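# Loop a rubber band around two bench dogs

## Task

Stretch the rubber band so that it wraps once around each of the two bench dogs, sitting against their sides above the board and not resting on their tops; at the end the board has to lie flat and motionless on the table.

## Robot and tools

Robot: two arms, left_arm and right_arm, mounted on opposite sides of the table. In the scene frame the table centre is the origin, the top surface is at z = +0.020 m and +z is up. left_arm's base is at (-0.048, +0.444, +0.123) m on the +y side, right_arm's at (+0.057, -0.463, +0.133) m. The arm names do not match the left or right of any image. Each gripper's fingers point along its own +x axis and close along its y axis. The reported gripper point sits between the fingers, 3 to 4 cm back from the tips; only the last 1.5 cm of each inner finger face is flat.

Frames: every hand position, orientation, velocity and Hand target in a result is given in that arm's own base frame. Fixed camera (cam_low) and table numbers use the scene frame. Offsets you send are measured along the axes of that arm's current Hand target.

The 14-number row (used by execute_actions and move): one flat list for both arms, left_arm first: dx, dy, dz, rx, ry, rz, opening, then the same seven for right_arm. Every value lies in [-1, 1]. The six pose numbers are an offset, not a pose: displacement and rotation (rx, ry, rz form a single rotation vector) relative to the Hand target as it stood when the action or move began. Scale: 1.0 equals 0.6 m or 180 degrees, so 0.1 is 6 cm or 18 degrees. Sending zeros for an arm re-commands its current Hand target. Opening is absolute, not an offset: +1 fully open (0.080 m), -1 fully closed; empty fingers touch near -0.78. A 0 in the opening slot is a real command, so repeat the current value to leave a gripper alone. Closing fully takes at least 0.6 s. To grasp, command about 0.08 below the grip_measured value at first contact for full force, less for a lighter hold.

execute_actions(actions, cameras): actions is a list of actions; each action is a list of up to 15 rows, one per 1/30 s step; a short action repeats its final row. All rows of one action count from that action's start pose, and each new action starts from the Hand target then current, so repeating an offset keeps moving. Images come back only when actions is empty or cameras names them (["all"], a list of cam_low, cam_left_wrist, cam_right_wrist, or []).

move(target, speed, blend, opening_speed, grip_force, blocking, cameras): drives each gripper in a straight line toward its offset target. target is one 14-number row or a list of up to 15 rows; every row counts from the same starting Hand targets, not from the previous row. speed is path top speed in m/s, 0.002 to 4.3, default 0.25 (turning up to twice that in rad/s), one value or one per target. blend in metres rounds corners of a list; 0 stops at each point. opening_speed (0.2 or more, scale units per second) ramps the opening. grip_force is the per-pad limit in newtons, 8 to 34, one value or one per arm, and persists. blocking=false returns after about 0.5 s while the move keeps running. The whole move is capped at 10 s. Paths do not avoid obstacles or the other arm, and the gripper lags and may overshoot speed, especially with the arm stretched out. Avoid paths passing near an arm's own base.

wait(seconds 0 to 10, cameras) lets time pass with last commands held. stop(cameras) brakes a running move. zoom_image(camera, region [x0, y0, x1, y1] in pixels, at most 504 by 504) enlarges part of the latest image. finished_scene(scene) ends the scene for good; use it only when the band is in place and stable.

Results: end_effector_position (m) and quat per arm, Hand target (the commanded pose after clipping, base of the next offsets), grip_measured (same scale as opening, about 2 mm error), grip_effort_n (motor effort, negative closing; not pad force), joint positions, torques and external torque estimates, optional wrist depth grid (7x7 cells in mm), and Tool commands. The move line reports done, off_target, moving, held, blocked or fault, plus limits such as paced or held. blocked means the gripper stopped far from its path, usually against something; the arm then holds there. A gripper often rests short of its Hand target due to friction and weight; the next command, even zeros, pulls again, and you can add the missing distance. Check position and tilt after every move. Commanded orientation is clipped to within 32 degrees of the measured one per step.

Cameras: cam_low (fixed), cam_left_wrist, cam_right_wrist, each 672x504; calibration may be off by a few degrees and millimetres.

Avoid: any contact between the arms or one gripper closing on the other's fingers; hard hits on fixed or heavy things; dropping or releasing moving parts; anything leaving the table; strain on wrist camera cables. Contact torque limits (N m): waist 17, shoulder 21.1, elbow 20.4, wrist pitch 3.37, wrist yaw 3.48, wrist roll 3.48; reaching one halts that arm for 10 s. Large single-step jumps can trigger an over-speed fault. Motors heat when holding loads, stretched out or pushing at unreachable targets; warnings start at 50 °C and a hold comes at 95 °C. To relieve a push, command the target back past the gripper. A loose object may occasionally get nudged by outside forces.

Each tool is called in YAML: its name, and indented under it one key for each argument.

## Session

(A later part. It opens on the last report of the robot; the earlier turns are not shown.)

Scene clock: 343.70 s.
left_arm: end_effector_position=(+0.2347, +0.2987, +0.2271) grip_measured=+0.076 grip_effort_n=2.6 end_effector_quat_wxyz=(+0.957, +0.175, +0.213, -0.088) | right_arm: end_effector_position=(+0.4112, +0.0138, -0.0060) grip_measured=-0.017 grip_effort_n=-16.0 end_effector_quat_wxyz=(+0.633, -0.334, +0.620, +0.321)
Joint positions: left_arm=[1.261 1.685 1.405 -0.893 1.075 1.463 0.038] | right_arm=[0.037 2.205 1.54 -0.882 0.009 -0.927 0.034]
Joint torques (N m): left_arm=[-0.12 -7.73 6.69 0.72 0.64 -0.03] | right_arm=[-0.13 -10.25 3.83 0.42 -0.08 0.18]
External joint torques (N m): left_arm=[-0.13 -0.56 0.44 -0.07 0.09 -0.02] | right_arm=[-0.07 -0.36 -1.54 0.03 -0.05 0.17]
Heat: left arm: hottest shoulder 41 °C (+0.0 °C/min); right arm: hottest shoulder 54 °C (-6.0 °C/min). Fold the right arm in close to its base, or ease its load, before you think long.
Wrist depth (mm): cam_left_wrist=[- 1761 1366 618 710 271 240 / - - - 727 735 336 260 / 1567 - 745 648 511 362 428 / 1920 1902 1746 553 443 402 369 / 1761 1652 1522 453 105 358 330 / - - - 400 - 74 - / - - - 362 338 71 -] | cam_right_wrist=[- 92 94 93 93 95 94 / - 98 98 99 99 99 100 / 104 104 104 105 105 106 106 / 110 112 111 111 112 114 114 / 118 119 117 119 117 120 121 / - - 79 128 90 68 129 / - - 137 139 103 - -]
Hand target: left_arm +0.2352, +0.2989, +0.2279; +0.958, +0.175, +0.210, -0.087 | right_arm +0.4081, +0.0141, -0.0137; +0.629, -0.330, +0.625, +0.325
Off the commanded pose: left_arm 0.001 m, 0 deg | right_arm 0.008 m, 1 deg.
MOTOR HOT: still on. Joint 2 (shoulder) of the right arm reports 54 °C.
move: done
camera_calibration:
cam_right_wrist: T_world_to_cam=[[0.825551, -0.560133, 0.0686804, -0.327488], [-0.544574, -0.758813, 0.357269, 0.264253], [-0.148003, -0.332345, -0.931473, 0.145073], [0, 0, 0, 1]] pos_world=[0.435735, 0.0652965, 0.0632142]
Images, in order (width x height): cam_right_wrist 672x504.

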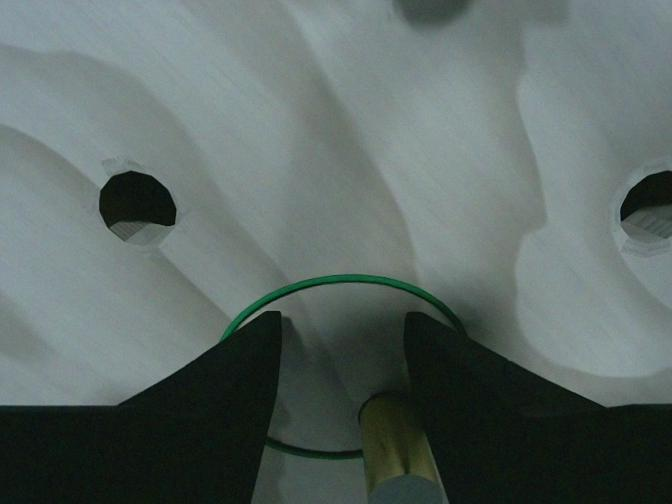

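move:
  target: [0,0,0,0,0,0,0.0761,0.009,0,-0.005,0,0,0,-0.02]
  speed: 0.04
  cameras: ["cam_right_wrist"]

zoom_image:
  camera: "cam_right_wrist"
  region: [200, 220, 500, 445]

Scene clock: 346.70 s.
left_arm: end_effector_position=(+0.2347, +0.2987, +0.2271) grip_measured=+0.076 grip_effort_n=2.6 end_effector_quat_wxyz=(+0.957, +0.175, +0.213, -0.088) | right_arm: end_effector_position=(+0.4100, +0.0122, -0.0106) grip_measured=-0.017 grip_effort_n=-16.0 end_effector_quat_wxyz=(+0.634, -0.334, +0.620, +0.320)
Joint positions: left_arm=[1.261 1.685 1.405 -0.893 1.075 1.463 0.038] | right_arm=[0.033 2.207 1.523 -0.861 0.009 -0.927 0.034]
Joint torques (N m): left_arm=[0.06 -7.72 6.7 0.71 0.66 -0.05] | right_arm=[-0.18 -10.14 3.6 0.43 -0.1 -0.05]
External joint torques (N m): left_arm=[0.05 -0.62 0.5 -0.07 0.11 -0.03] | right_arm=[-0.19 -0.38 -1.64 0.06 -0.06 -0.05]
Heat: left arm: hottest shoulder 41 °C (+0.0 °C/min); right arm: hottest shoulder 54 °C (-8.0 °C/min). Fold the right arm in close to its base, or ease its load, before you think long.
Wrist depth (mm): cam_left_wrist=[- - 1490 612 696 272 243 / - - - 798 706 339 262 / 1837 - 1886 - 511 350 424 / 2069 1920 1590 - 442 404 369 / 1746 1652 1614 - - 356 329 / - - - - - 74 - / - - - 370 - 71 -] | cam_right_wrist=[- 89 90 89 89 90 91 / - 94 94 95 95 96 96 / - 100 100 101 102 102 101 / 105 107 106 107 107 109 110 / 113 113 111 114 112 115 117 / - - 79 123 90 68 124 / - - 130 131 100 - -]
Hand target: left_arm +0.2352, +0.2989, +0.2279; +0.958, +0.175, +0.210, -0.087 | right_arm +0.4063, +0.0116, -0.0192; +0.628, -0.330, +0.625, +0.325
Off the commanded pose: left_arm 0.001 m, 0 deg | right_arm 0.009 m, 1 deg.
MOTOR HOT: still on. Joint 2 (shoulder) of the right arm reports 54 °C.
move: off_target (right_arm)
camera_calibration:
cam_right_wrist: T_world_to_cam=[[0.823274, -0.563232, 0.0706306, -0.326148], [-0.548288, -0.756808, 0.355839, 0.265538], [-0.146966, -0.331679, -0.931874, 0.139684], [0, 0, 0, 1]] pos_world=[0.434629, 0.0635944, 0.0587154]
Images, in order (width x height): cam_right_wrist 672x504.

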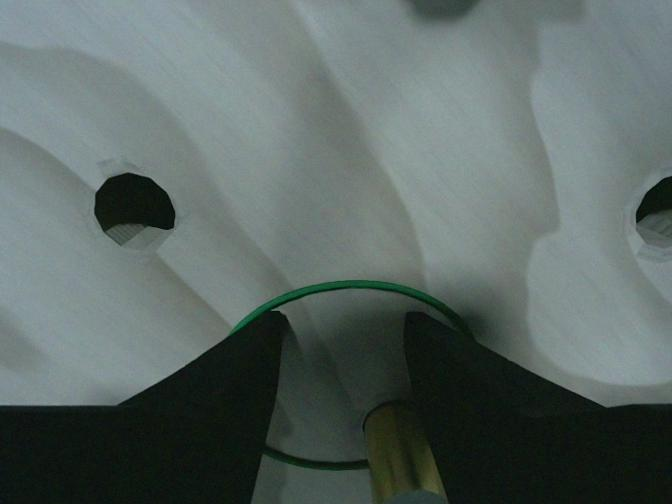

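Scaled by 1.680 from the camera's 672x504 image, which has a finer 960x720 frame.

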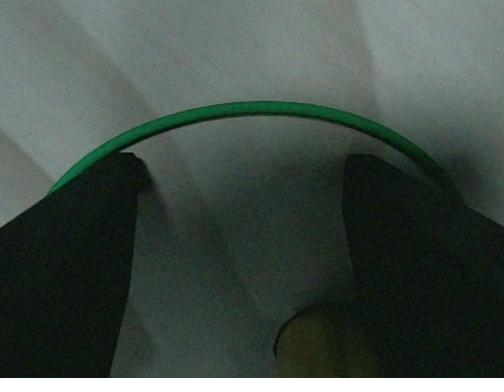

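move:
  target:
    - [0,0,0,0,0,0,0.0761,-0.004,-0.006,-0.003,0,0,0,-0.02]
    - [0,0,0,0,0,0,0.0761,0.006,-0.006,-0.003,0,0,0,-0.02]
  speed: 0.04
  cameras: ["cam_right_wrist"]

zoom_image:
  camera: "cam_right_wrist"
  region: [200, 220, 500, 445]

Scene clock: 351.60 s.
left_arm: end_effector_position=(+0.2347, +0.2987, +0.2271) grip_measured=+0.076 grip_effort_n=2.6 end_effector_quat_wxyz=(+0.957, +0.175, +0.213, -0.088) | right_arm: end_effector_position=(+0.4092, +0.0086, -0.0127) grip_measured=-0.017 grip_effort_n=-14.2 end_effector_quat_wxyz=(+0.632, -0.332, +0.623, +0.320)
Joint positions: left_arm=[1.261 1.685 1.405 -0.893 1.075 1.463 0.038] | right_arm=[0.024 2.212 1.523 -0.862 0.009 -0.934 0.034]
Joint torques (N m): left_arm=[-0.02 -7.71 6.83 0.7 0.6 -0.03] | right_arm=[-0.23 -9.25 4.2 1.12 -0.06 -0.15]
External joint torques (N m): left_arm=[0.02 -0.63 0.6 -0.09 0.05 -0.02] | right_arm=[-0.23 0.43 -0.91 0.81 -0.03 -0.16]
Heat: left arm: hottest shoulder 41 °C (+0.0 °C/min); right arm: hottest shoulder 53 °C (-9.1 °C/min). Fold the right arm in close to its base, or ease its load, before you think long.
Wrist depth (mm): cam_left_wrist=[1469 - - 650 638 268 246 / - - - 676 690 340 268 / 1533 - 1732 - 507 355 424 / 1973 1920 1821 561 446 401 371 / 1821 1652 1567 459 105 356 330 / - - - 424 - 74 - / - - - 348 - 71 -] | cam_right_wrist=[- 87 90 88 88 89 90 / - 93 94 93 93 94 94 / - 99 99 100 99 100 100 / 104 106 105 106 106 108 108 / 112 112 110 113 110 114 114 / - - 79 121 90 70 121 / - - 127 131 95 - -]
Hand target: left_arm +0.2352, +0.2989, +0.2279; +0.958, +0.175, +0.210, -0.087 | right_arm +0.4083, +0.0081, -0.0227; +0.628, -0.330, +0.625, +0.325
Off the commanded pose: left_arm 0.001 m, 0 deg | right_arm 0.010 m, 1 deg.
MOTOR HOT: still on. Joint 2 (shoulder) of the right arm reports 53 °C.
move: off_target (right_arm)
camera_calibration:
cam_right_wrist: T_world_to_cam=[[0.822248, -0.565395, 0.0650863, -0.32696], [-0.547798, -0.755223, 0.359939, 0.262871], [-0.154353, -0.331613, -0.930703, 0.13941], [0, 0, 0, 1]] pos_world=[0.434361, 0.0598947, 0.0564119]
Images, in order (width x height): cam_right_wrist 672x504.

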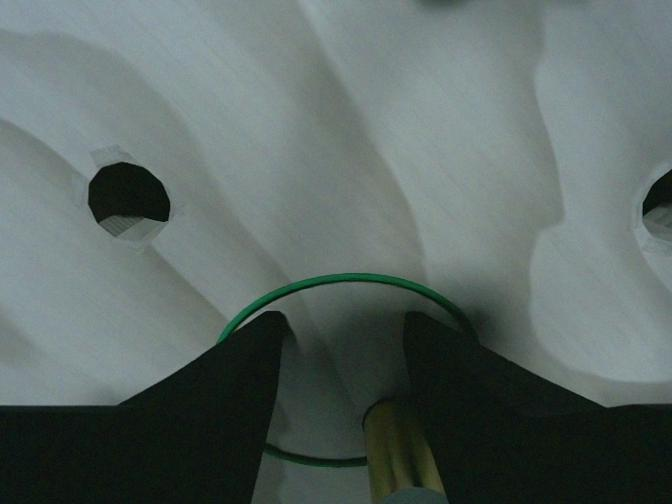

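Scaled by 1.680 from the camera's 672x504 image, which has a finer 960x720 frame.

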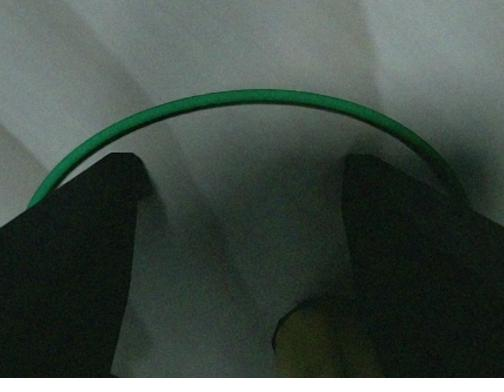

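move:
  target: [0,0,0,0,0,0,0.0761,-0.004,0.0,0.05,0,0,0,-0.02]
  speed: 0.06
  cameras: ["cam_right_wrist","cam_left_wrist"]

zoom_image:
  camera: "cam_left_wrist"
  region: [440, 140, 620, 280]

Scene clock: 354.63 s.
left_arm: end_effector_position=(+0.2347, +0.2987, +0.2271) grip_measured=+0.076 grip_effort_n=2.1 end_effector_quat_wxyz=(+0.957, +0.175, +0.213, -0.088) | right_arm: end_effector_position=(+0.4263, +0.0304, -0.0110) grip_measured=-0.017 grip_effort_n=-12.8 end_effector_quat_wxyz=(+0.634, -0.334, +0.620, +0.319)
Joint positions: left_arm=[1.261 1.685 1.405 -0.893 1.075 1.463 0.038] | right_arm=[0.076 2.268 1.626 -0.902 0.012 -0.884 0.034]
Joint torques (N m): left_arm=[-0.01 -7.73 6.74 0.72 0.62 -0.03] | right_arm=[0.39 -9.26 5.78 -0.08 -0.13 0.12]
External joint torques (N m): left_arm=[-0.05 -0.52 0.43 -0.08 0.06 -0.02] | right_arm=[0.39 0.95 0.41 -0.48 -0.09 0.11]
Heat: left arm: hottest shoulder 41 °C (+0.0 °C/min); right arm: hottest shoulder 53 °C (-8.0 °C/min). Fold the right arm in close to its base, or ease its load, before you think long.
Wrist depth (mm): cam_left_wrist=[- - - 656 1602 293 249 / - 1886 - 778 650 349 315 / 1776 1718 2341 - 491 337 419 / 2049 1920 1705 - 444 401 371 / 1837 1665 1567 482 - 355 329 / - - - 381 - 74 - / - - - 365 - 71 -] | cam_right_wrist=[- 88 90 89 82 90 91 / - 93 94 94 95 95 96 / - 99 100 101 102 101 102 / 105 105 107 107 107 109 109 / 112 115 111 114 112 116 119 / - - 79 121 90 68 124 / - - 128 130 125 - -]
Hand target: left_arm +0.2352, +0.2989, +0.2279; +0.958, +0.175, +0.210, -0.087 | right_arm +0.4255, +0.0327, -0.0202; +0.629, -0.330, +0.625, +0.325
Off the commanded pose: left_arm 0.001 m, 0 deg | right_arm 0.010 m, 1 deg.
MOTOR HOT: still on. Joint 2 (shoulder) of the right arm reports 53 °C.
move: off_target (right_arm)
camera_calibration:
cam_right_wrist: T_world_to_cam=[[0.822794, -0.56368, 0.0726347, -0.32908], [-0.549215, -0.755711, 0.356742, 0.288782], [-0.146197, -0.333417, -0.931375, 0.14745], [0, 0, 0, 1]] pos_world=[0.450926, 0.0819023, 0.0582135]
Images, in order (width x height): cam_left_wrist 672x504, cam_right_wrist 672x504.

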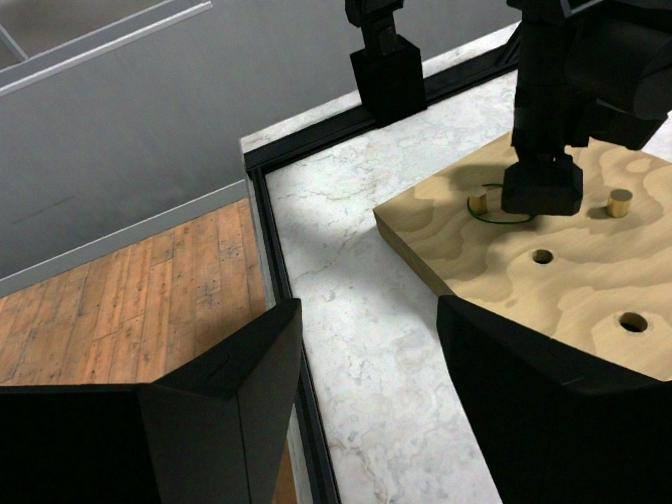

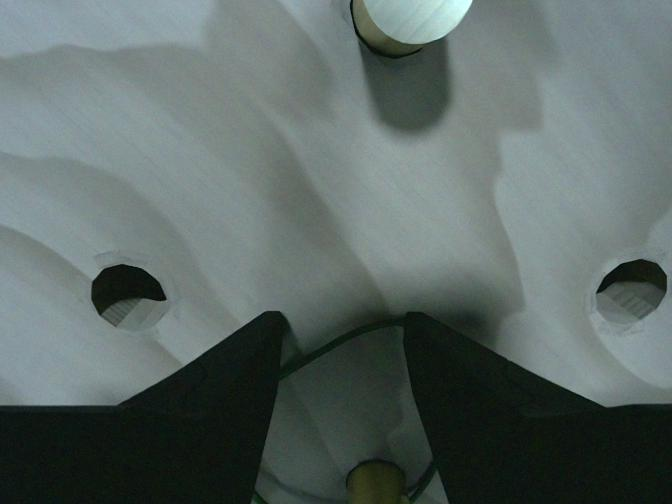

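Scaled by 2.800 from the camera's 672x504 image, which has a finer 960x720 frame.

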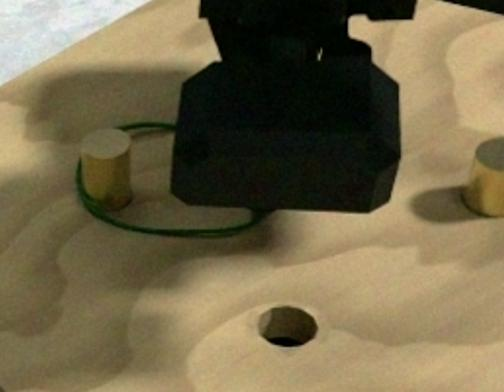

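move:
  target:
    - [0,0,0,0,0,0,0.0761,-0.03,0.0,0.0,0,0,0,-0.02]
    - [0,0,0,0,0,0,0.0761,-0.03,0.0,-0.038,0,0.05,0,-0.02]
  speed: 0.1
  cameras: ["cam_right_wrist","cam_left_wrist"]

Scene clock: 361.60 s.
left_arm: end_effector_position=(+0.2347, +0.2987, +0.2271) grip_measured=+0.076 grip_effort_n=2.6 end_effector_quat_wxyz=(+0.957, +0.175, +0.213, -0.088) | right_arm: end_effector_position=(+0.4096, +0.0134, +0.0007) grip_measured=-0.017 grip_effort_n=-12.8 end_effector_quat_wxyz=(+0.579, -0.352, +0.672, +0.298)
Joint positions: left_arm=[1.261 1.685 1.405 -0.893 1.075 1.463 0.038] | right_arm=[0.077 2.282 1.691 -1.071 0.121 -0.877 0.034]
Joint torques (N m): left_arm=[-0.02 -7.74 6.68 0.72 0.65 -0.05] | right_arm=[0.28 -10.4 6.49 -0.36 0.05 0.12]
External joint torques (N m): left_arm=[-0.1 -0.62 0.46 -0.06 0.1 -0.04] | right_arm=[0.23 -0.14 1.24 -0.52 0.02 0.12]
Heat: left arm: hottest shoulder 42 °C (+1.0 °C/min); right arm: hottest shoulder 53 °C (-5.0 °C/min). Fold the right arm in close to its base, or ease its load, before you think long.
Wrist depth (mm): cam_left_wrist=[- - 1555 629 1639 303 247 / - - 2267 710 666 341 274 / 1590 - 1806 - 512 345 424 / 1920 1920 1691 - 437 404 373 / 1746 1718 1533 483 - 356 331 / - - - 395 - 74 - / - - - 359 341 71 -] | cam_right_wrist=[- 92 90 90 89 90 90 / - 98 98 97 97 97 97 / 107 111 106 106 106 106 108 / 117 117 117 117 117 117 117 / 131 130 124 130 124 130 129 / - - 79 143 90 68 142 / - - 163 167 111 - -]
Hand target: left_arm +0.2352, +0.2989, +0.2279; +0.958, +0.175, +0.210, -0.087 | right_arm +0.4123, +0.0140, -0.0022; +0.578, -0.355, +0.672, +0.298
Off the commanded pose: left_arm 0.001 m, 0 deg | right_arm 0.004 m, 0 deg.
MOTOR HOT: still on. Joint 2 (shoulder) of the right arm reports 53 °C.
move: done
camera_calibration:
cam_right_wrist: T_world_to_cam=[[0.827967, -0.558585, 0.0495401, -0.327915], [-0.504763, -0.703863, 0.499792, 0.243497], [-0.244307, -0.438817, -0.864728, 0.191768], [0, 0, 0, 1]] pos_world=[0.441261, 0.0723716, 0.0603745]
Images, in order (width x height): cam_left_wrist 672x504, cam_right_wrist 672x504.

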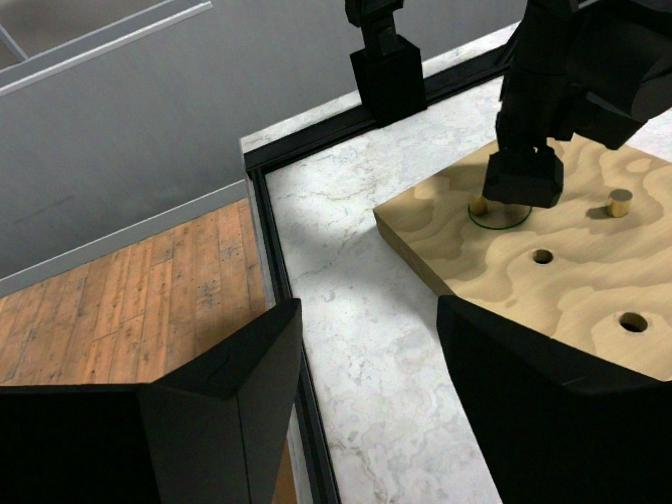

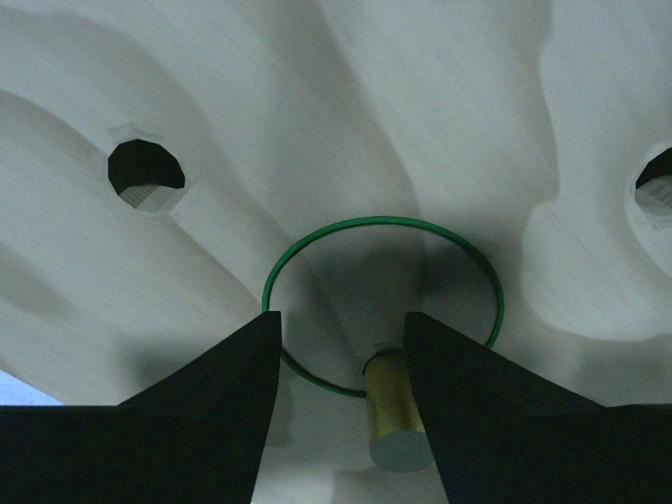

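move:
  target:
    - [0,0,0,0,0,0,0.0761,0.0,-0.018,0.0,0,0,0,-0.02]
    - [0,0,0,0,0,0,0.0761,0.022,-0.018,0.003,0,0,0,-0.02]
    - [0,0,0,0,0,0,0.0761,0.028,-0.018,0.004,0,0,0,-0.02]
  speed: 0.05
  cameras: ["cam_right_wrist"]

zoom_image:
  camera: "cam_right_wrist"
  region: [200, 200, 500, 425]

Scene clock: 368.50 s.
left_arm: end_effector_position=(+0.2347, +0.2987, +0.2271) grip_measured=+0.076 grip_effort_n=2.1 end_effector_quat_wxyz=(+0.957, +0.175, +0.213, -0.088) | right_arm: end_effector_position=(+0.4248, +0.0096, -0.0102) grip_measured=-0.017 grip_effort_n=-12.8 end_effector_quat_wxyz=(+0.586, -0.354, +0.667, +0.294)
Joint positions: left_arm=[1.261 1.685 1.405 -0.893 1.075 1.463 0.038] | right_arm=[0.066 2.338 1.744 -1.048 0.123 -0.884 0.034]
Joint torques (N m): left_arm=[-0.12 -7.8 6.8 0.74 0.61 -0.05] | right_arm=[-0.24 -10.85 3.7 0.19 0.07 -0.12]
External joint torques (N m): left_arm=[-0.12 -0.67 0.57 -0.04 0.06 -0.04] | right_arm=[-0.17 -0.29 -1.58 -0.03 0.03 -0.12]
Heat: left arm: hottest shoulder 42 °C (+1.0 °C/min); right arm: hottest shoulder 54 °C (-2.0 °C/min). Fold the right arm in close to its base, or ease its load, before you think long.
Wrist depth (mm): cam_left_wrist=[- 1440 - 636 1602 286 247 / - 1626 - 703 692 329 251 / 1837 1791 1776 - 493 341 411 / 1869 1902 1718 - 440 390 369 / 1821 1665 - 439 - 358 331 / - - - 417 - 74 - / - - - - - 71 -] | cam_right_wrist=[- 80 79 80 82 80 82 / - 86 86 88 87 87 87 / - 92 94 94 95 95 94 / 107 103 105 106 104 106 107 / 114 114 110 115 111 115 118 / - - 79 125 90 68 127 / - - 142 116 139 - -]
Hand target: left_arm +0.2352, +0.2989, +0.2279; +0.958, +0.175, +0.210, -0.087 | right_arm +0.4211, +0.0077, -0.0192; +0.578, -0.355, +0.672, +0.298
Off the commanded pose: left_arm 0.001 m, 0 deg | right_arm 0.010 m, 1 deg.
MOTOR HOT: still on. Joint 2 (shoulder) of the right arm reports 54 °C.
move: off_target (right_arm)
camera_calibration:
cam_right_wrist: T_world_to_cam=[[0.824933, -0.561448, 0.0652778, -0.34058], [-0.516755, -0.702345, 0.489567, 0.258942], [-0.229019, -0.437593, -0.869519, 0.177832], [0, 0, 0, 1]] pos_world=[0.455492, 0.0684669, 0.0500913]
Images, in order (width x height): cam_right_wrist 672x504.

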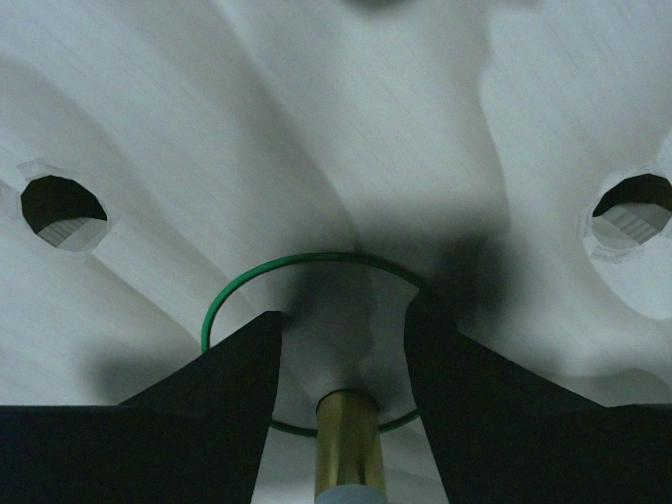

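Scaled by 1.680 from the camera's 672x504 image, which has a finer 960x720 frame.

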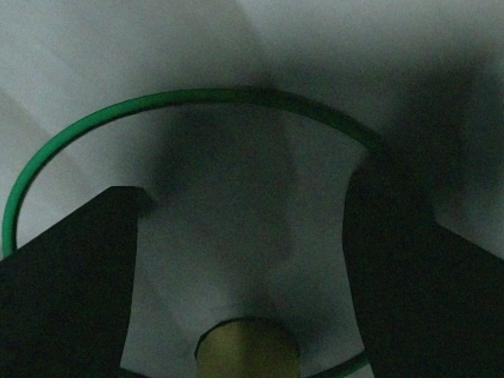

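move:
  target:
    - [0,0,0,0,0,0,0.0761,-0.012,0,0.0,0,0,0,-0.02]
    - [0,0,0,0,0,0,0.0761,-0.012,0.009,-0.002,0,0,0,-0.02]
    - [0,0,0,0,0,0,0.0761,0.008,0.009,0.0,0,0,0,-0.02]
  speed: 0.05
  cameras: ["cam_right_wrist"]

zoom_image:
  camera: "cam_right_wrist"
  region: [200, 200, 500, 425]

Scene clock: 373.17 s.
left_arm: end_effector_position=(+0.2347, +0.2987, +0.2271) grip_measured=+0.076 grip_effort_n=2.1 end_effector_quat_wxyz=(+0.957, +0.175, +0.213, -0.088) | right_arm: end_effector_position=(+0.4184, +0.0083, -0.0144) grip_measured=-0.017 grip_effort_n=-12.8 end_effector_quat_wxyz=(+0.579, -0.357, +0.672, +0.293)
Joint positions: left_arm=[1.261 1.685 1.405 -0.893 1.075 1.463 0.038] | right_arm=[0.068 2.33 1.711 -1.036 0.135 -0.884 0.034]
Joint torques (N m): left_arm=[-0.04 -7.81 6.8 0.73 0.63 -0.01] | right_arm=[0.22 -11.03 3.03 1.36 -0.11 0.1]
External joint torques (N m): left_arm=[-0.04 -0.74 0.59 -0.05 0.08 0] | right_arm=[0.24 -0.6 -2.14 1.19 -0.16 0.1]
Motor temperatures (°C): left_arm=[23 42 33 27 29 24] | right_arm=[22 55 31 24 26 29]
Heat: left arm: hottest shoulder 42 °C (+1.0 °C/min); right arm: hottest shoulder 55 °C (+0.0 °C/min). Fold the right arm in close to its base, or ease its load, before you think long.
Wrist depth (mm): cam_left_wrist=[1533 1626 1614 660 1639 294 252 / 1469 1590 1384 816 745 331 255 / - 1853 - 594 513 353 417 / 1991 1973 1602 542 453 398 370 / 1821 1691 1544 488 385 356 328 / - - - - - 74 - / - - - 361 346 71 -] | cam_right_wrist=[- 78 78 77 78 78 80 / - 84 84 86 85 85 85 / - 92 92 92 93 93 93 / - 101 101 104 102 102 105 / 112 112 110 113 109 114 115 / - - 79 124 90 70 126 / - - 141 137 102 - -]
Hand target: left_arm +0.2352, +0.2989, +0.2279; +0.958, +0.175, +0.210, -0.087 | right_arm +0.4164, +0.0100, -0.0239; +0.578, -0.355, +0.672, +0.298
Off the commanded pose: left_arm 0.001 m, 0 deg | right_arm 0.010 m, 1 deg.
MOTOR HOT: still on. Joint 2 (shoulder) of the right arm reports 55 °C.
move: off_target (right_arm)
camera_calibration:
cam_right_wrist: T_world_to_cam=[[0.827539, -0.55794, 0.0623129, -0.336922], [-0.508297, -0.697497, 0.505106, 0.253434], [-0.238355, -0.449668, -0.860805, 0.176202], [0, 0, 0, 1]] pos_world=[0.449635, 0.0680202, 0.044659]
Images, in order (width x height): cam_right_wrist 672x504.

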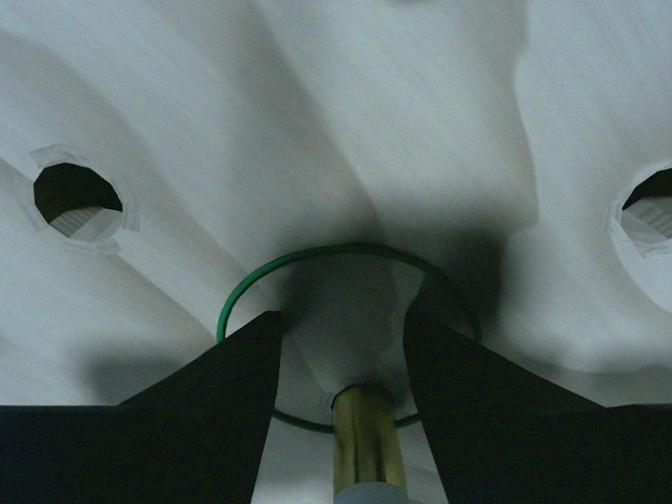

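Scaled by 1.680 from the camera's 672x504 image, which has a finer 960x720 frame.

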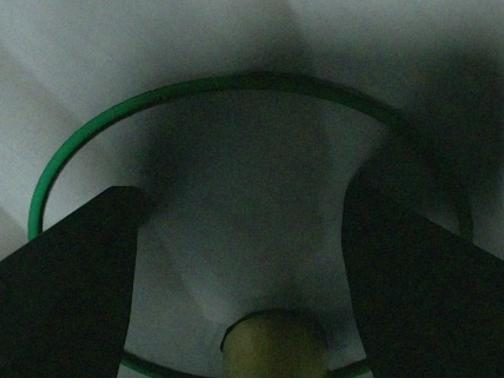

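move:
  target: [0,0,0,0,0,0,0.0761,-0.008,0,0.05,0,0,0,-0.02]
  speed: 0.05
  cameras: ["cam_right_wrist"]

zoom_image:
  camera: "cam_right_wrist"
  region: [200, 200, 500, 425]

Scene clock: 376.73 s.
left_arm: end_effector_position=(+0.2347, +0.2987, +0.2271) grip_measured=+0.076 grip_effort_n=2.6 end_effector_quat_wxyz=(+0.957, +0.175, +0.213, -0.088) | right_arm: end_effector_position=(+0.4343, +0.0307, -0.0115) grip_measured=-0.017 grip_effort_n=-12.8 end_effector_quat_wxyz=(+0.583, -0.359, +0.669, +0.289)
Joint positions: left_arm=[1.261 1.685 1.405 -0.893 1.075 1.463 0.038] | right_arm=[0.117 2.388 1.828 -1.089 0.135 -0.834 0.034]
Joint torques (N m): left_arm=[-0.02 -7.67 6.69 0.72 0.64 -0.04] | right_arm=[0.61 -9.21 5.69 0.15 -0.32 0.15]
External joint torques (N m): left_arm=[-0.01 -0.57 0.48 -0.06 0.09 -0.03] | right_arm=[0.6 1.75 0.32 -0.06 -0.36 0.14]
Motor temperatures (°C): left_arm=[23 42 33 27 29 24] | right_arm=[22 55 31 25 26 29]
Heat: left arm: hottest shoulder 42 °C (+1.0 °C/min); right arm: hottest shoulder 55 °C (+1.0 °C/min). Fold the right arm in close to its base, or ease its load, before you think long.
Wrist depth (mm): cam_left_wrist=[- 1490 1555 1567 674 683 250 / - - - 737 699 329 312 / 1665 - 1791 666 493 349 393 / 1920 2010 1821 568 442 400 371 / 1746 1639 1533 - - 359 331 / - - - 404 376 74 - / - - - 352 348 71 -] | cam_right_wrist=[- 78 78 81 81 81 79 / - 85 85 87 86 87 87 / - 91 93 94 95 95 96 / - 102 104 103 104 105 107 / 115 115 111 115 111 116 120 / - - 79 129 90 70 130 / - - 139 138 91 - -]
Hand target: left_arm +0.2352, +0.2989, +0.2279; +0.958, +0.175, +0.210, -0.087 | right_arm +0.4337, +0.0351, -0.0239; +0.578, -0.355, +0.672, +0.298
Off the commanded pose: left_arm 0.001 m, 0 deg | right_arm 0.013 m, 1 deg.
MOTOR HOT: still on. Joint 2 (shoulder) of the right arm reports 55 °C.
move: off_target (right_arm)
camera_calibration:
cam_right_wrist: T_world_to_cam=[[0.826079, -0.558664, 0.0740854, -0.337005], [-0.51522, -0.695407, 0.500956, 0.278499], [-0.228346, -0.451999, -0.862296, 0.188348], [0, 0, 0, 1]] pos_world=[0.464889, 0.0905309, 0.0478637]
Images, in order (width x height): cam_right_wrist 672x504.

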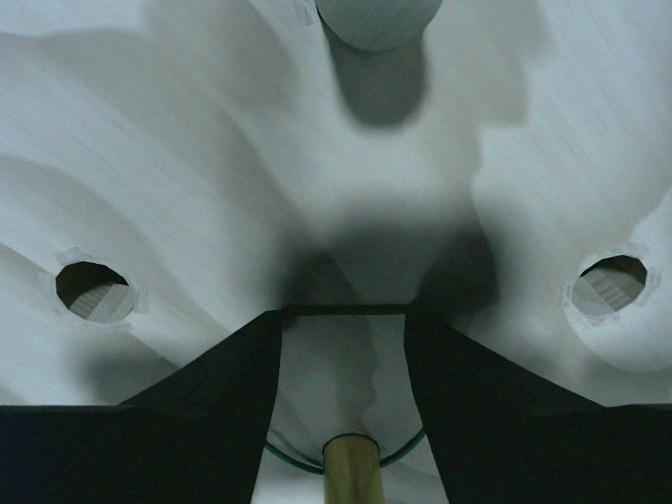

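Scaled by 1.680 from the camera's 672x504 image, which has a finer 960x720 frame.

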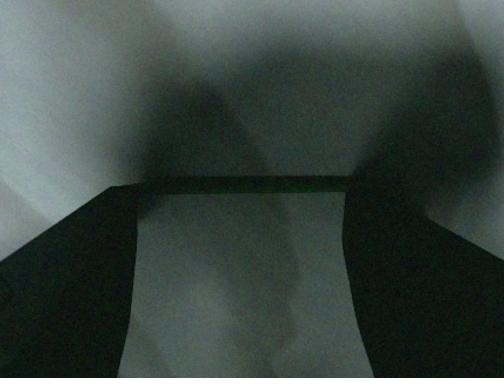

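move:
  target: [0,0,0,0,0,0,0.0761,-0.016,0,0.0,0,-0.15,0,-0.02]
  speed: 0.15
  cameras: ["cam_right_wrist","cam_left_wrist"]

zoom_image:
  camera: "cam_right_wrist"
  region: [200, 200, 500, 425]

Scene clock: 381.73 s.
left_arm: end_effector_position=(+0.2347, +0.2987, +0.2271) grip_measured=+0.076 grip_effort_n=2.6 end_effector_quat_wxyz=(+0.957, +0.175, +0.213, -0.088) | right_arm: end_effector_position=(+0.4390, +0.0360, -0.0117) grip_measured=-0.017 grip_effort_n=-12.8 end_effector_quat_wxyz=(+0.721, -0.277, +0.518, +0.368)
Joint positions: left_arm=[1.261 1.685 1.405 -0.893 1.075 1.463 0.038] | right_arm=[-0.001 2.197 1.462 -0.637 -0.245 -0.937 0.034]
Joint torques (N m): left_arm=[-0.06 -7.79 6.73 0.72 0.62 -0.03] | right_arm=[-0.03 -12.36 3.09 0.49 -0.35 -0.11]
External joint torques (N m): left_arm=[-0.02 -0.58 0.44 -0.07 0.06 -0.01] | right_arm=[0.03 -2.49 -2.32 -0.15 -0.16 -0.11]
Motor temperatures (°C): left_arm=[23 42 33 27 29 24] | right_arm=[22 56 31 25 26 29]
Heat: left arm: hottest shoulder 42 °C (+1.0 °C/min); right arm: hottest shoulder 56 °C (+1.0 °C/min). Fold the right arm in close to its base, or ease its load, before you think long.
Wrist depth (mm): cam_left_wrist=[1323 1555 1806 618 630 267 237 / - - - 730 816 330 257 / 2131 - 2089 - 503 348 423 / 1821 1920 1705 - 446 394 370 / 1821 1678 1578 - - 356 329 / - - - 399 - 74 - / - - - - - 71 -] | cam_right_wrist=[- 109 110 110 111 111 112 / 110 110 111 89 112 112 113 / - 111 111 112 113 113 114 / 112 112 113 113 114 114 115 / 113 113 113 114 114 115 116 / - - 79 115 91 68 121 / - - 115 116 116 - -]
Hand target: left_arm +0.2352, +0.2989, +0.2279; +0.958, +0.175, +0.210, -0.087 | right_arm +0.4344, +0.0363, -0.0144; +0.718, -0.275, +0.519, +0.373
Off the commanded pose: left_arm 0.001 m, 0 deg | right_arm 0.005 m, 1 deg.
MOTOR HOT: still on. Joint 2 (shoulder) of the right arm reports 56 °C.
move: done
camera_calibration:
cam_right_wrist: T_world_to_cam=[[0.813912, -0.577459, 0.0639426, -0.33194], [-0.58069, -0.812078, 0.057682, 0.312581], [0.0186174, -0.0840789, -0.996285, 0.0684548], [0, 0, 0, 1]] pos_world=[0.450408, 0.0679136, 0.0713953]
Images, in order (width x height): cam_left_wrist 672x504, cam_right_wrist 672x504.

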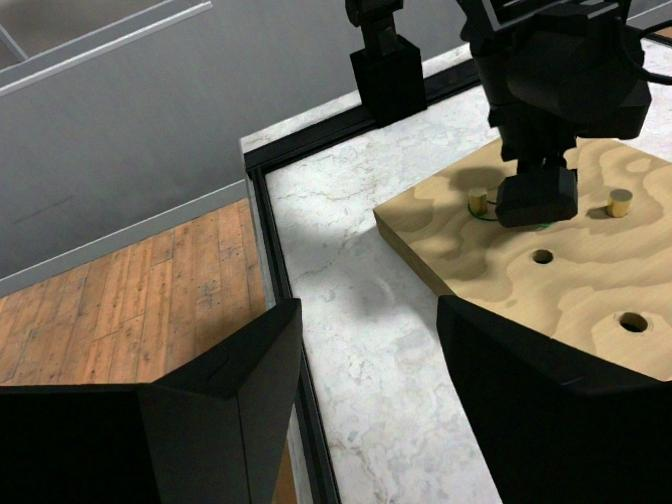

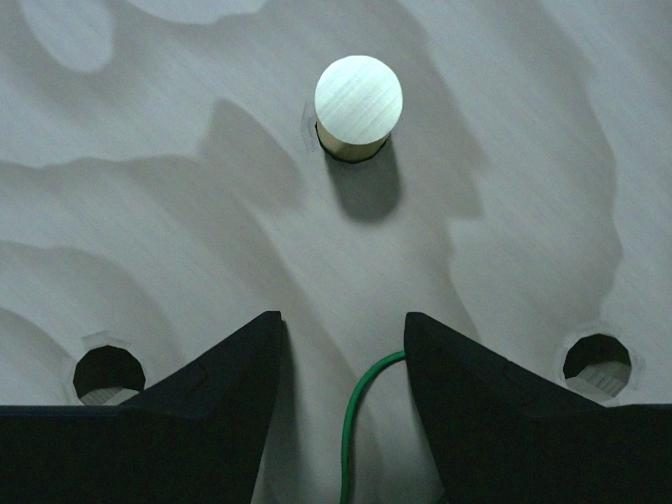

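Scaled by 1.680 from the camera's 672x504 image, which has a finer 960x720 frame.

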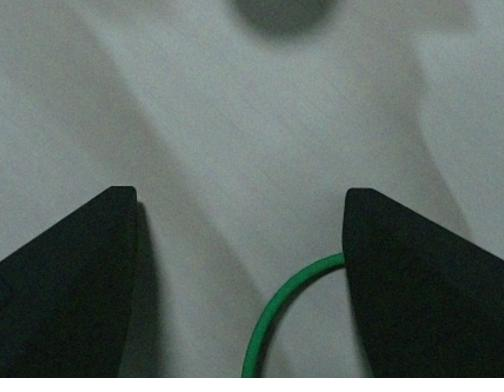

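move:
  target:
    - [0,0,0,0,0,0,0.0761,-0.10,0,0.036,0,0,0,-0.02]
    - [0,0,0,0,0,0,0.0761,-0.11,0,0.04,0,0.108,0,-0.02]
  speed: 0.3
  blend: [0.02,0]

move:
  target: [0,0,0,0,0,0,0.0761,0,0,0,0.513,0,0,-0.3]
  speed: 0.4
  cameras: ["cam_right_wrist","cam_left_wrist"]

Scene clock: 393.73 s.
left_arm: end_effector_position=(+0.2347, +0.2987, +0.2271) grip_measured=+0.076 grip_effort_n=2.6 end_effector_quat_wxyz=(+0.957, +0.175, +0.213, -0.088) | right_arm: end_effector_position=(+0.4322, +0.0382, +0.0587) grip_measured=-0.017 grip_effort_n=-12.8 end_effector_quat_wxyz=(+0.620, -0.336, +0.633, +0.320)
Joint positions: left_arm=[1.261 1.685 1.405 -0.893 1.075 1.463 0.038] | right_arm=[0.098 2.248 1.878 -1.209 0.028 -0.866 0.034]
Joint torques (N m): left_arm=[0.02 -7.74 6.75 0.73 0.64 -0.02] | right_arm=[-0.02 -10.72 7.13 -0.2 -0.02 0.16]
External joint torques (N m): left_arm=[0.02 -0.6 0.51 -0.05 0.08 -0.01] | right_arm=[-0.01 -0.42 1.55 -0.51 0 0.16]
Motor temperatures (°C): left_arm=[23 42 33 27 29 24] | right_arm=[22 58 31 25 26 29]
Heat: left arm: hottest shoulder 42 °C (+1.0 °C/min); right arm: hottest shoulder 58 °C (+3.0 °C/min). Fold the right arm in close to its base, or ease its load, before you think long.
Wrist depth (mm): cam_left_wrist=[- 1544 - 638 662 294 275 / - - - 717 720 284 535 / - - 735 756 498 449 416 / 1691 1886 1652 - 446 403 371 / 1746 1639 - - - 356 331 / - - - - 373 74 - / - - - 367 348 71 -] | cam_right_wrist=[147 147 147 146 148 148 148 / 156 157 157 157 157 157 158 / 168 167 168 168 167 168 168 / 179 180 182 180 180 183 181 / 193 193 188 194 188 194 195 / 269 - 79 203 90 68 268 / - - 226 231 - - -]
Hand target: left_arm +0.2352, +0.2989, +0.2279; +0.958, +0.175, +0.210, -0.087 | right_arm +0.4352, +0.0386, +0.0558; +0.621, -0.334, +0.633, +0.321
Off the commanded pose: left_arm 0.001 m, 0 deg | right_arm 0.004 m, 0 deg.
MOTOR HOT: still on. Joint 2 (shoulder) of the right arm reports 58 °C.
move: done

Scene clock: 396.63 s.
left_arm: end_effector_position=(+0.2347, +0.2987, +0.2271) grip_measured=+0.076 grip_effort_n=2.6 end_effector_quat_wxyz=(+0.957, +0.175, +0.213, -0.088) | right_arm: end_effector_position=(+0.4318, +0.0395, +0.0587) grip_measured=-0.297 grip_effort_n=-16.0 end_effector_quat_wxyz=(+0.671, +0.215, +0.671, -0.229)
Joint positions: left_arm=[1.261 1.685 1.405 -0.893 1.075 1.463 0.038] | right_arm=[0.098 2.248 1.878 -1.211 0.018 0.737 0.022]
Joint torques (N m): left_arm=[-0.03 -7.74 6.66 0.71 0.62 -0.04] | right_arm=[-0.07 -10.7 7.05 -0.16 0.08 0.21]
External joint torques (N m): left_arm=[-0.03 -0.58 0.41 -0.07 0.07 -0.03] | right_arm=[-0.14 -0.18 1.35 -0.49 0.04 0.21]
Motor temperatures (°C): left_arm=[23 42 33 27 29 24] | right_arm=[22 58 31 25 26 29]
Heat: left arm: hottest shoulder 42 °C (+1.0 °C/min); right arm: hottest shoulder 58 °C (+3.0 °C/min). Fold the right arm in close to its base, or ease its load, before you think long.
Wrist depth (mm): cam_left_wrist=[1440 1411 1590 630 696 280 266 / 1522 - - 756 - 332 263 / - 1821 2110 599 483 462 426 / 1955 1886 1791 - 442 400 373 / 1821 1639 1522 - - 354 331 / - - - - - 74 - / - - - 362 - 71 -] | cam_right_wrist=[141 144 147 152 153 156 160 / 150 151 156 159 161 165 169 / 158 161 165 168 173 173 180 / 169 166 176 180 185 188 193 / 180 184 184 191 194 204 272 / 190 - - 207 81 214 291 / - - - 225 - - -]
Hand target: left_arm +0.2352, +0.2989, +0.2279; +0.958, +0.175, +0.210, -0.087 | right_arm +0.4352, +0.0386, +0.0559; +0.671, +0.216, +0.669, -0.234
Off the commanded pose: left_arm 0.001 m, 0 deg | right_arm 0.005 m, 1 deg.
MOTOR HOT: still on. Joint 2 (shoulder) of the right arm reports 58 °C.
move: done
camera_calibration:
cam_right_wrist: T_world_to_cam=[[-0.586969, -0.807073, 0.0640363, 0.285387], [-0.741369, 0.567593, 0.358064, 0.304357], [-0.325331, 0.162698, -0.931498, 0.273934], [0, 0, 0, 1]] pos_world=[0.482273, 0.013009, 0.127915]
Images, in order (width x height): cam_left_wrist 672x504, cam_right_wrist 672x504.

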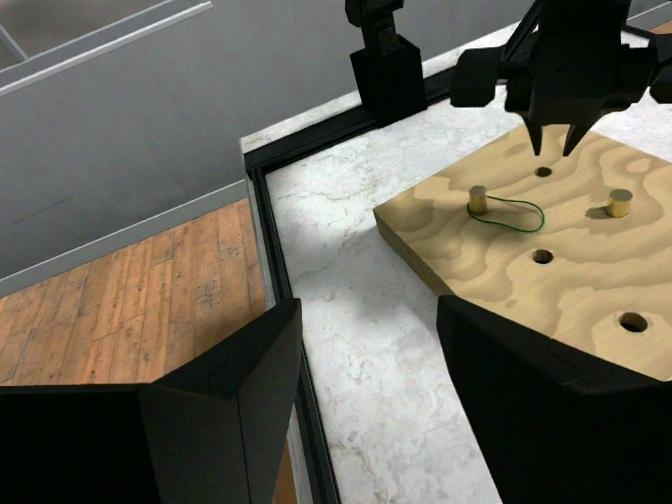

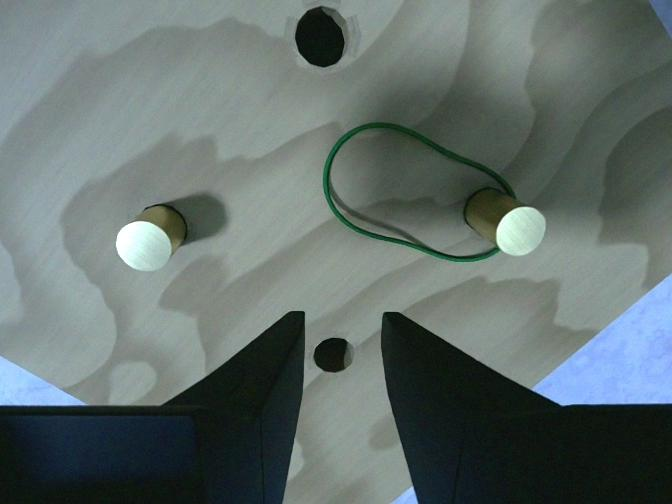

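move:
  target:
    - [0,0,0,0,0,0,0.0761,0.01,0.006,0.054,0,0,0,-0.3]
    - [0,0,0,0,0,0,0.0761,0.09,0.006,0.054,0,0,0,-0.3]
  speed: 0.12
  blend: 0.005
  cameras: ["cam_right_wrist"]

Scene clock: 403.87 s.
left_arm: end_effector_position=(+0.2347, +0.2987, +0.2271) grip_measured=+0.076 grip_effort_n=2.6 end_effector_quat_wxyz=(+0.957, +0.175, +0.213, -0.088) | right_arm: end_effector_position=(+0.4649, +0.0208, +0.0098) grip_measured=-0.297 grip_effort_n=-16.0 end_effector_quat_wxyz=(+0.674, +0.222, +0.665, -0.234)
Joint positions: left_arm=[1.261 1.685 1.405 -0.893 1.075 1.463 0.038] | right_arm=[0.051 2.414 1.969 -1.12 0.02 0.708 0.022]
Joint torques (N m): left_arm=[-0.05 -7.64 6.71 0.72 0.64 -0.02] | right_arm=[0.2 -12.15 4.3 0.39 0.08 -0.08]
External joint torques (N m): left_arm=[-0.06 -0.51 0.45 -0.07 0.09 -0.01] | right_arm=[0.12 -0.91 -1.26 0.06 0.05 -0.08]
Motor temperatures (°C): left_arm=[23 42 33 27 29 24] | right_arm=[22 59 32 24 26 29]
Heat: left arm: hottest shoulder 42 °C (+1.0 °C/min); right arm: hottest shoulder 59 °C (+5.0 °C/min). Fold the right arm in close to its base, or ease its load, before you think long.
Wrist depth (mm): cam_left_wrist=[- 1411 - 703 792 683 220 / 1459 1544 1991 801 687 299 275 / - 2089 2131 656 499 348 280 / 2010 1920 1678 539 448 398 373 / 1761 1639 1544 480 386 356 329 / - - - - - 74 - / - - - 364 - 71 -] | cam_right_wrist=[- 100 102 104 107 108 110 / 105 107 109 111 113 115 118 / 112 113 115 120 120 122 126 / - 120 122 125 128 131 134 / 126 128 130 133 134 138 144 / 133 125 - 143 81 127 117 / - - - 156 - - -]
Hand target: left_arm +0.2352, +0.2989, +0.2279; +0.958, +0.175, +0.210, -0.087 | right_arm +0.4629, +0.0206, +0.0020; +0.671, +0.216, +0.670, -0.234
Off the commanded pose: left_arm 0.001 m, 0 deg | right_arm 0.008 m, 1 deg.
MOTOR HOT: still on. Joint 2 (shoulder) of the right arm reports 59 °C.
move: done
camera_calibration:
cam_right_wrist: T_world_to_cam=[[-0.601734, -0.796745, 0.0557958, 0.299519], [-0.73653, 0.580563, 0.347088, 0.354669], [-0.308934, 0.167759, -0.936171, 0.234514], [0, 0, 0, 1]] pos_world=[0.513904, -0.00660884, 0.0797315]
Images, in order (width x height): cam_right_wrist 672x504.

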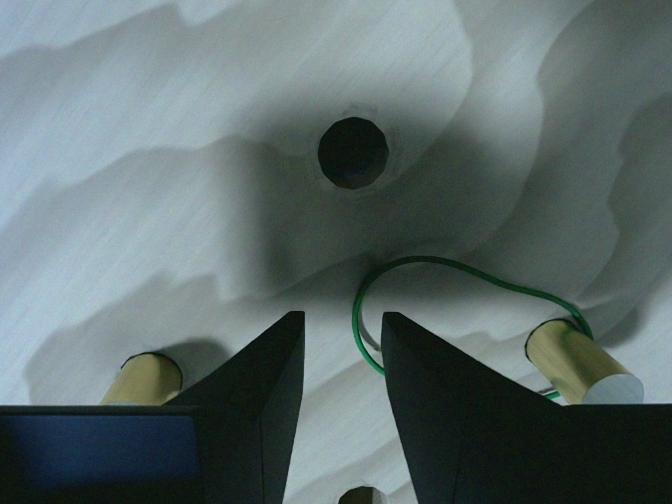

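move:
  target: [0,0,0,0,0,0,0.0761,0.022,0.004,0,0,0,0,-0.3]
  speed: 0.08
  cameras: ["cam_right_wrist","cam_left_wrist"]

Scene clock: 416.63 s.
left_arm: end_effector_position=(+0.2347, +0.2987, +0.2271) grip_measured=+0.076 grip_effort_n=2.6 end_effector_quat_wxyz=(+0.957, +0.175, +0.213, -0.088) | right_arm: end_effector_position=(+0.4674, +0.0216, -0.0014) grip_measured=-0.297 grip_effort_n=-16.0 end_effector_quat_wxyz=(+0.676, +0.223, +0.663, -0.233)
Joint positions: left_arm=[1.261 1.685 1.405 -0.893 1.075 1.463 0.038] | right_arm=[0.053 2.431 1.955 -1.083 0.02 0.708 0.022]
Joint torques (N m): left_arm=[-0.1 -7.66 6.62 0.72 0.63 -0.04] | right_arm=[0.36 -11.87 3.99 0.44 0.09 0.03]
External joint torques (N m): left_arm=[-0.1 -0.51 0.36 -0.07 0.08 -0.03] | right_arm=[0.38 -0.48 -1.6 0.09 0.04 0.03]
Motor temperatures (°C): left_arm=[23 42 33 27 29 24] | right_arm=[22 57 31 24 26 29]
Heat: left arm: hottest shoulder 42 °C (+0.0 °C/min); right arm: hottest shoulder 57 °C (+4.0 °C/min). Fold the right arm in close to its base, or ease its load, before you think long.
Wrist depth (mm): cam_left_wrist=[1393 1511 1480 638 - 278 221 / 1480 - 1652 696 710 297 240 / 1626 1886 1902 - 500 316 283 / 1955 1886 1761 561 439 401 373 / 1761 1639 1533 463 383 357 331 / - - - 395 374 74 - / - - - 342 - 71 -] | cam_right_wrist=[- 91 93 94 95 98 100 / - 96 98 99 102 103 106 / - 101 104 109 109 110 112 / 107 108 110 112 115 118 120 / - 116 117 119 121 127 129 / - 121 - 128 81 128 119 / - - - 140 - - -]
Hand target: left_arm +0.2352, +0.2989, +0.2279; +0.958, +0.175, +0.210, -0.087 | right_arm +0.4643, +0.0221, -0.0111; +0.671, +0.216, +0.669, -0.234
Off the commanded pose: left_arm 0.001 m, 0 deg | right_arm 0.010 m, 1 deg.
MOTOR HOT: still on. Joint 2 (shoulder) of the right arm reports 57 °C.
move: off_target (right_arm)
camera_calibration:
cam_right_wrist: T_world_to_cam=[[-0.60088, -0.797629, 0.0522571, 0.301953], [-0.739251, 0.57939, 0.343243, 0.361194], [-0.304058, 0.167617, -0.937792, 0.222431], [0, 0, 0, 1]] pos_world=[0.516083, -0.00570858, 0.0688373]
Images, in order (width x height): cam_left_wrist 672x504, cam_right_wrist 672x504.

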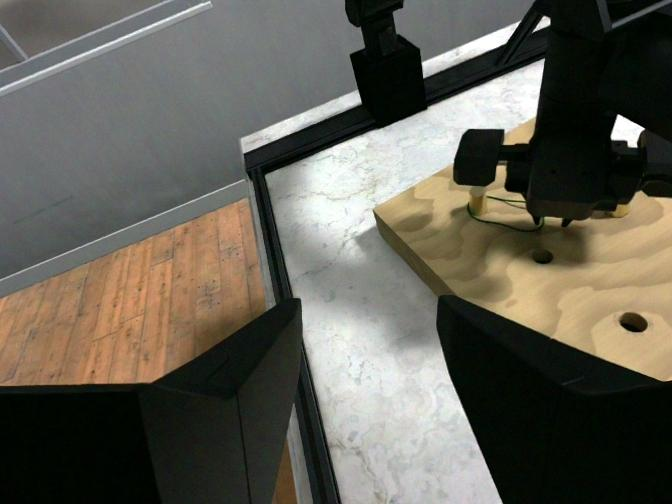

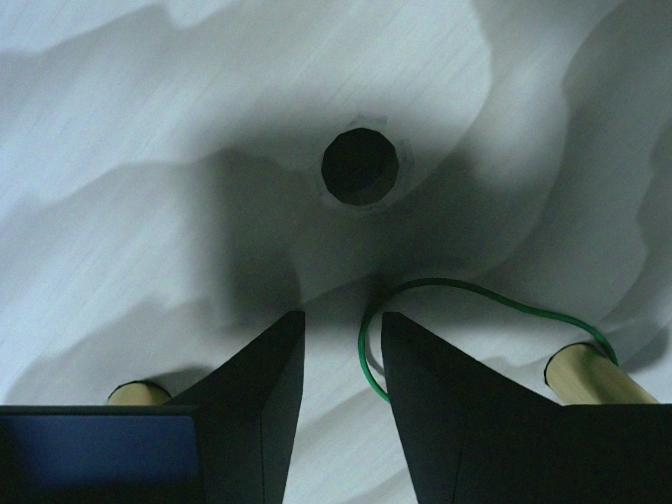

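move:
  target: [0,0,0,0,0,0,0.0761,0.018,-0.002,0,0,0,0,-0.3]
  speed: 0.06
  cameras: ["cam_right_wrist"]

zoom_image:
  camera: "cam_right_wrist"
  region: [240, 250, 480, 430]

Scene clock: 420.83 s.
left_arm: end_effector_position=(+0.2347, +0.2987, +0.2271) grip_measured=+0.076 grip_effort_n=2.1 end_effector_quat_wxyz=(+0.957, +0.175, +0.213, -0.088) | right_arm: end_effector_position=(+0.4676, +0.0216, -0.0091) grip_measured=-0.297 grip_effort_n=-16.0 end_effector_quat_wxyz=(+0.677, +0.223, +0.661, -0.232)
Joint positions: left_arm=[1.261 1.685 1.405 -0.893 1.075 1.463 0.038] | right_arm=[0.053 2.436 1.933 -1.051 0.02 0.708 0.022]
Joint torques (N m): left_arm=[0 -7.58 6.75 0.71 0.64 -0.03] | right_arm=[0.11 -11.28 3.59 0.72 0.05 -0.04]
External joint torques (N m): left_arm=[0.05 -0.44 0.49 -0.08 0.08 -0.02] | right_arm=[0 -0.04 -1.9 0.36 0.02 -0.04]
Motor temperatures (°C): left_arm=[23 42 33 27 29 24] | right_arm=[22 57 31 24 26 29]
Heat: left arm: hottest shoulder 42 °C (+0.0 °C/min); right arm: hottest shoulder 57 °C (+5.0 °C/min). Fold the right arm in close to its base, or ease its load, before you think long.
Wrist depth (mm): cam_left_wrist=[1490 1375 1544 656 660 275 224 / - - - 753 708 301 236 / - - 1886 621 484 323 291 / 2316 1937 2174 - 447 399 369 / 1746 1614 1511 - - 357 327 / - - - 400 376 74 - / - - - 359 - 71 -] | cam_right_wrist=[- 86 87 89 90 92 93 / - 91 92 94 96 98 99 / - 96 98 106 102 103 105 / - 101 105 106 108 111 113 / 107 109 110 112 111 118 122 / - 114 - 119 81 123 120 / - - - 131 - - -]
Hand target: left_arm +0.2352, +0.2989, +0.2279; +0.958, +0.175, +0.210, -0.087 | right_arm +0.4635, +0.0209, -0.0220; +0.671, +0.216, +0.669, -0.234
Off the commanded pose: left_arm 0.001 m, 0 deg | right_arm 0.013 m, 1 deg.
MOTOR HOT: still on. Joint 2 (shoulder) of the right arm reports 57 °C.
move: off_target (right_arm)
camera_calibration:
cam_right_wrist: T_world_to_cam=[[-0.601069, -0.79768, 0.0492254, 0.302555], [-0.740912, 0.579266, 0.339854, 0.364743], [-0.29961, 0.167804, -0.939189, 0.213158], [0, 0, 0, 1]] pos_world=[0.515963, -0.00570943, 0.0613423]
Images, in order (width x height): cam_right_wrist 672x504.

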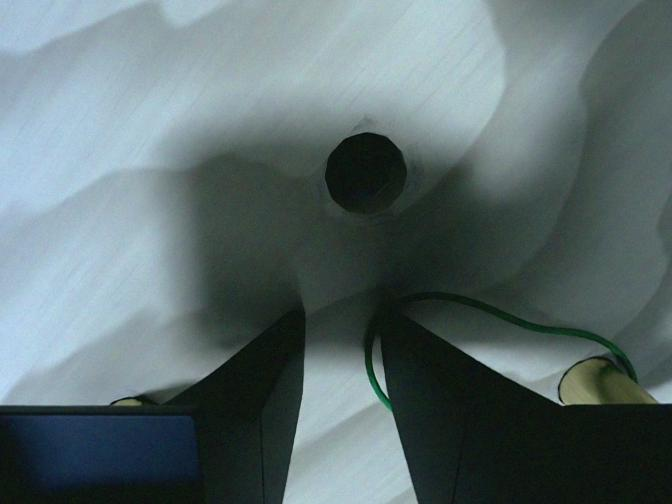

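Scaled by 2.100 from the camera's 672x504 image, which has a finer 960x720 frame.

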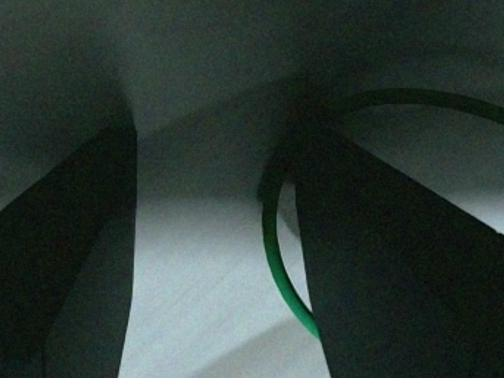

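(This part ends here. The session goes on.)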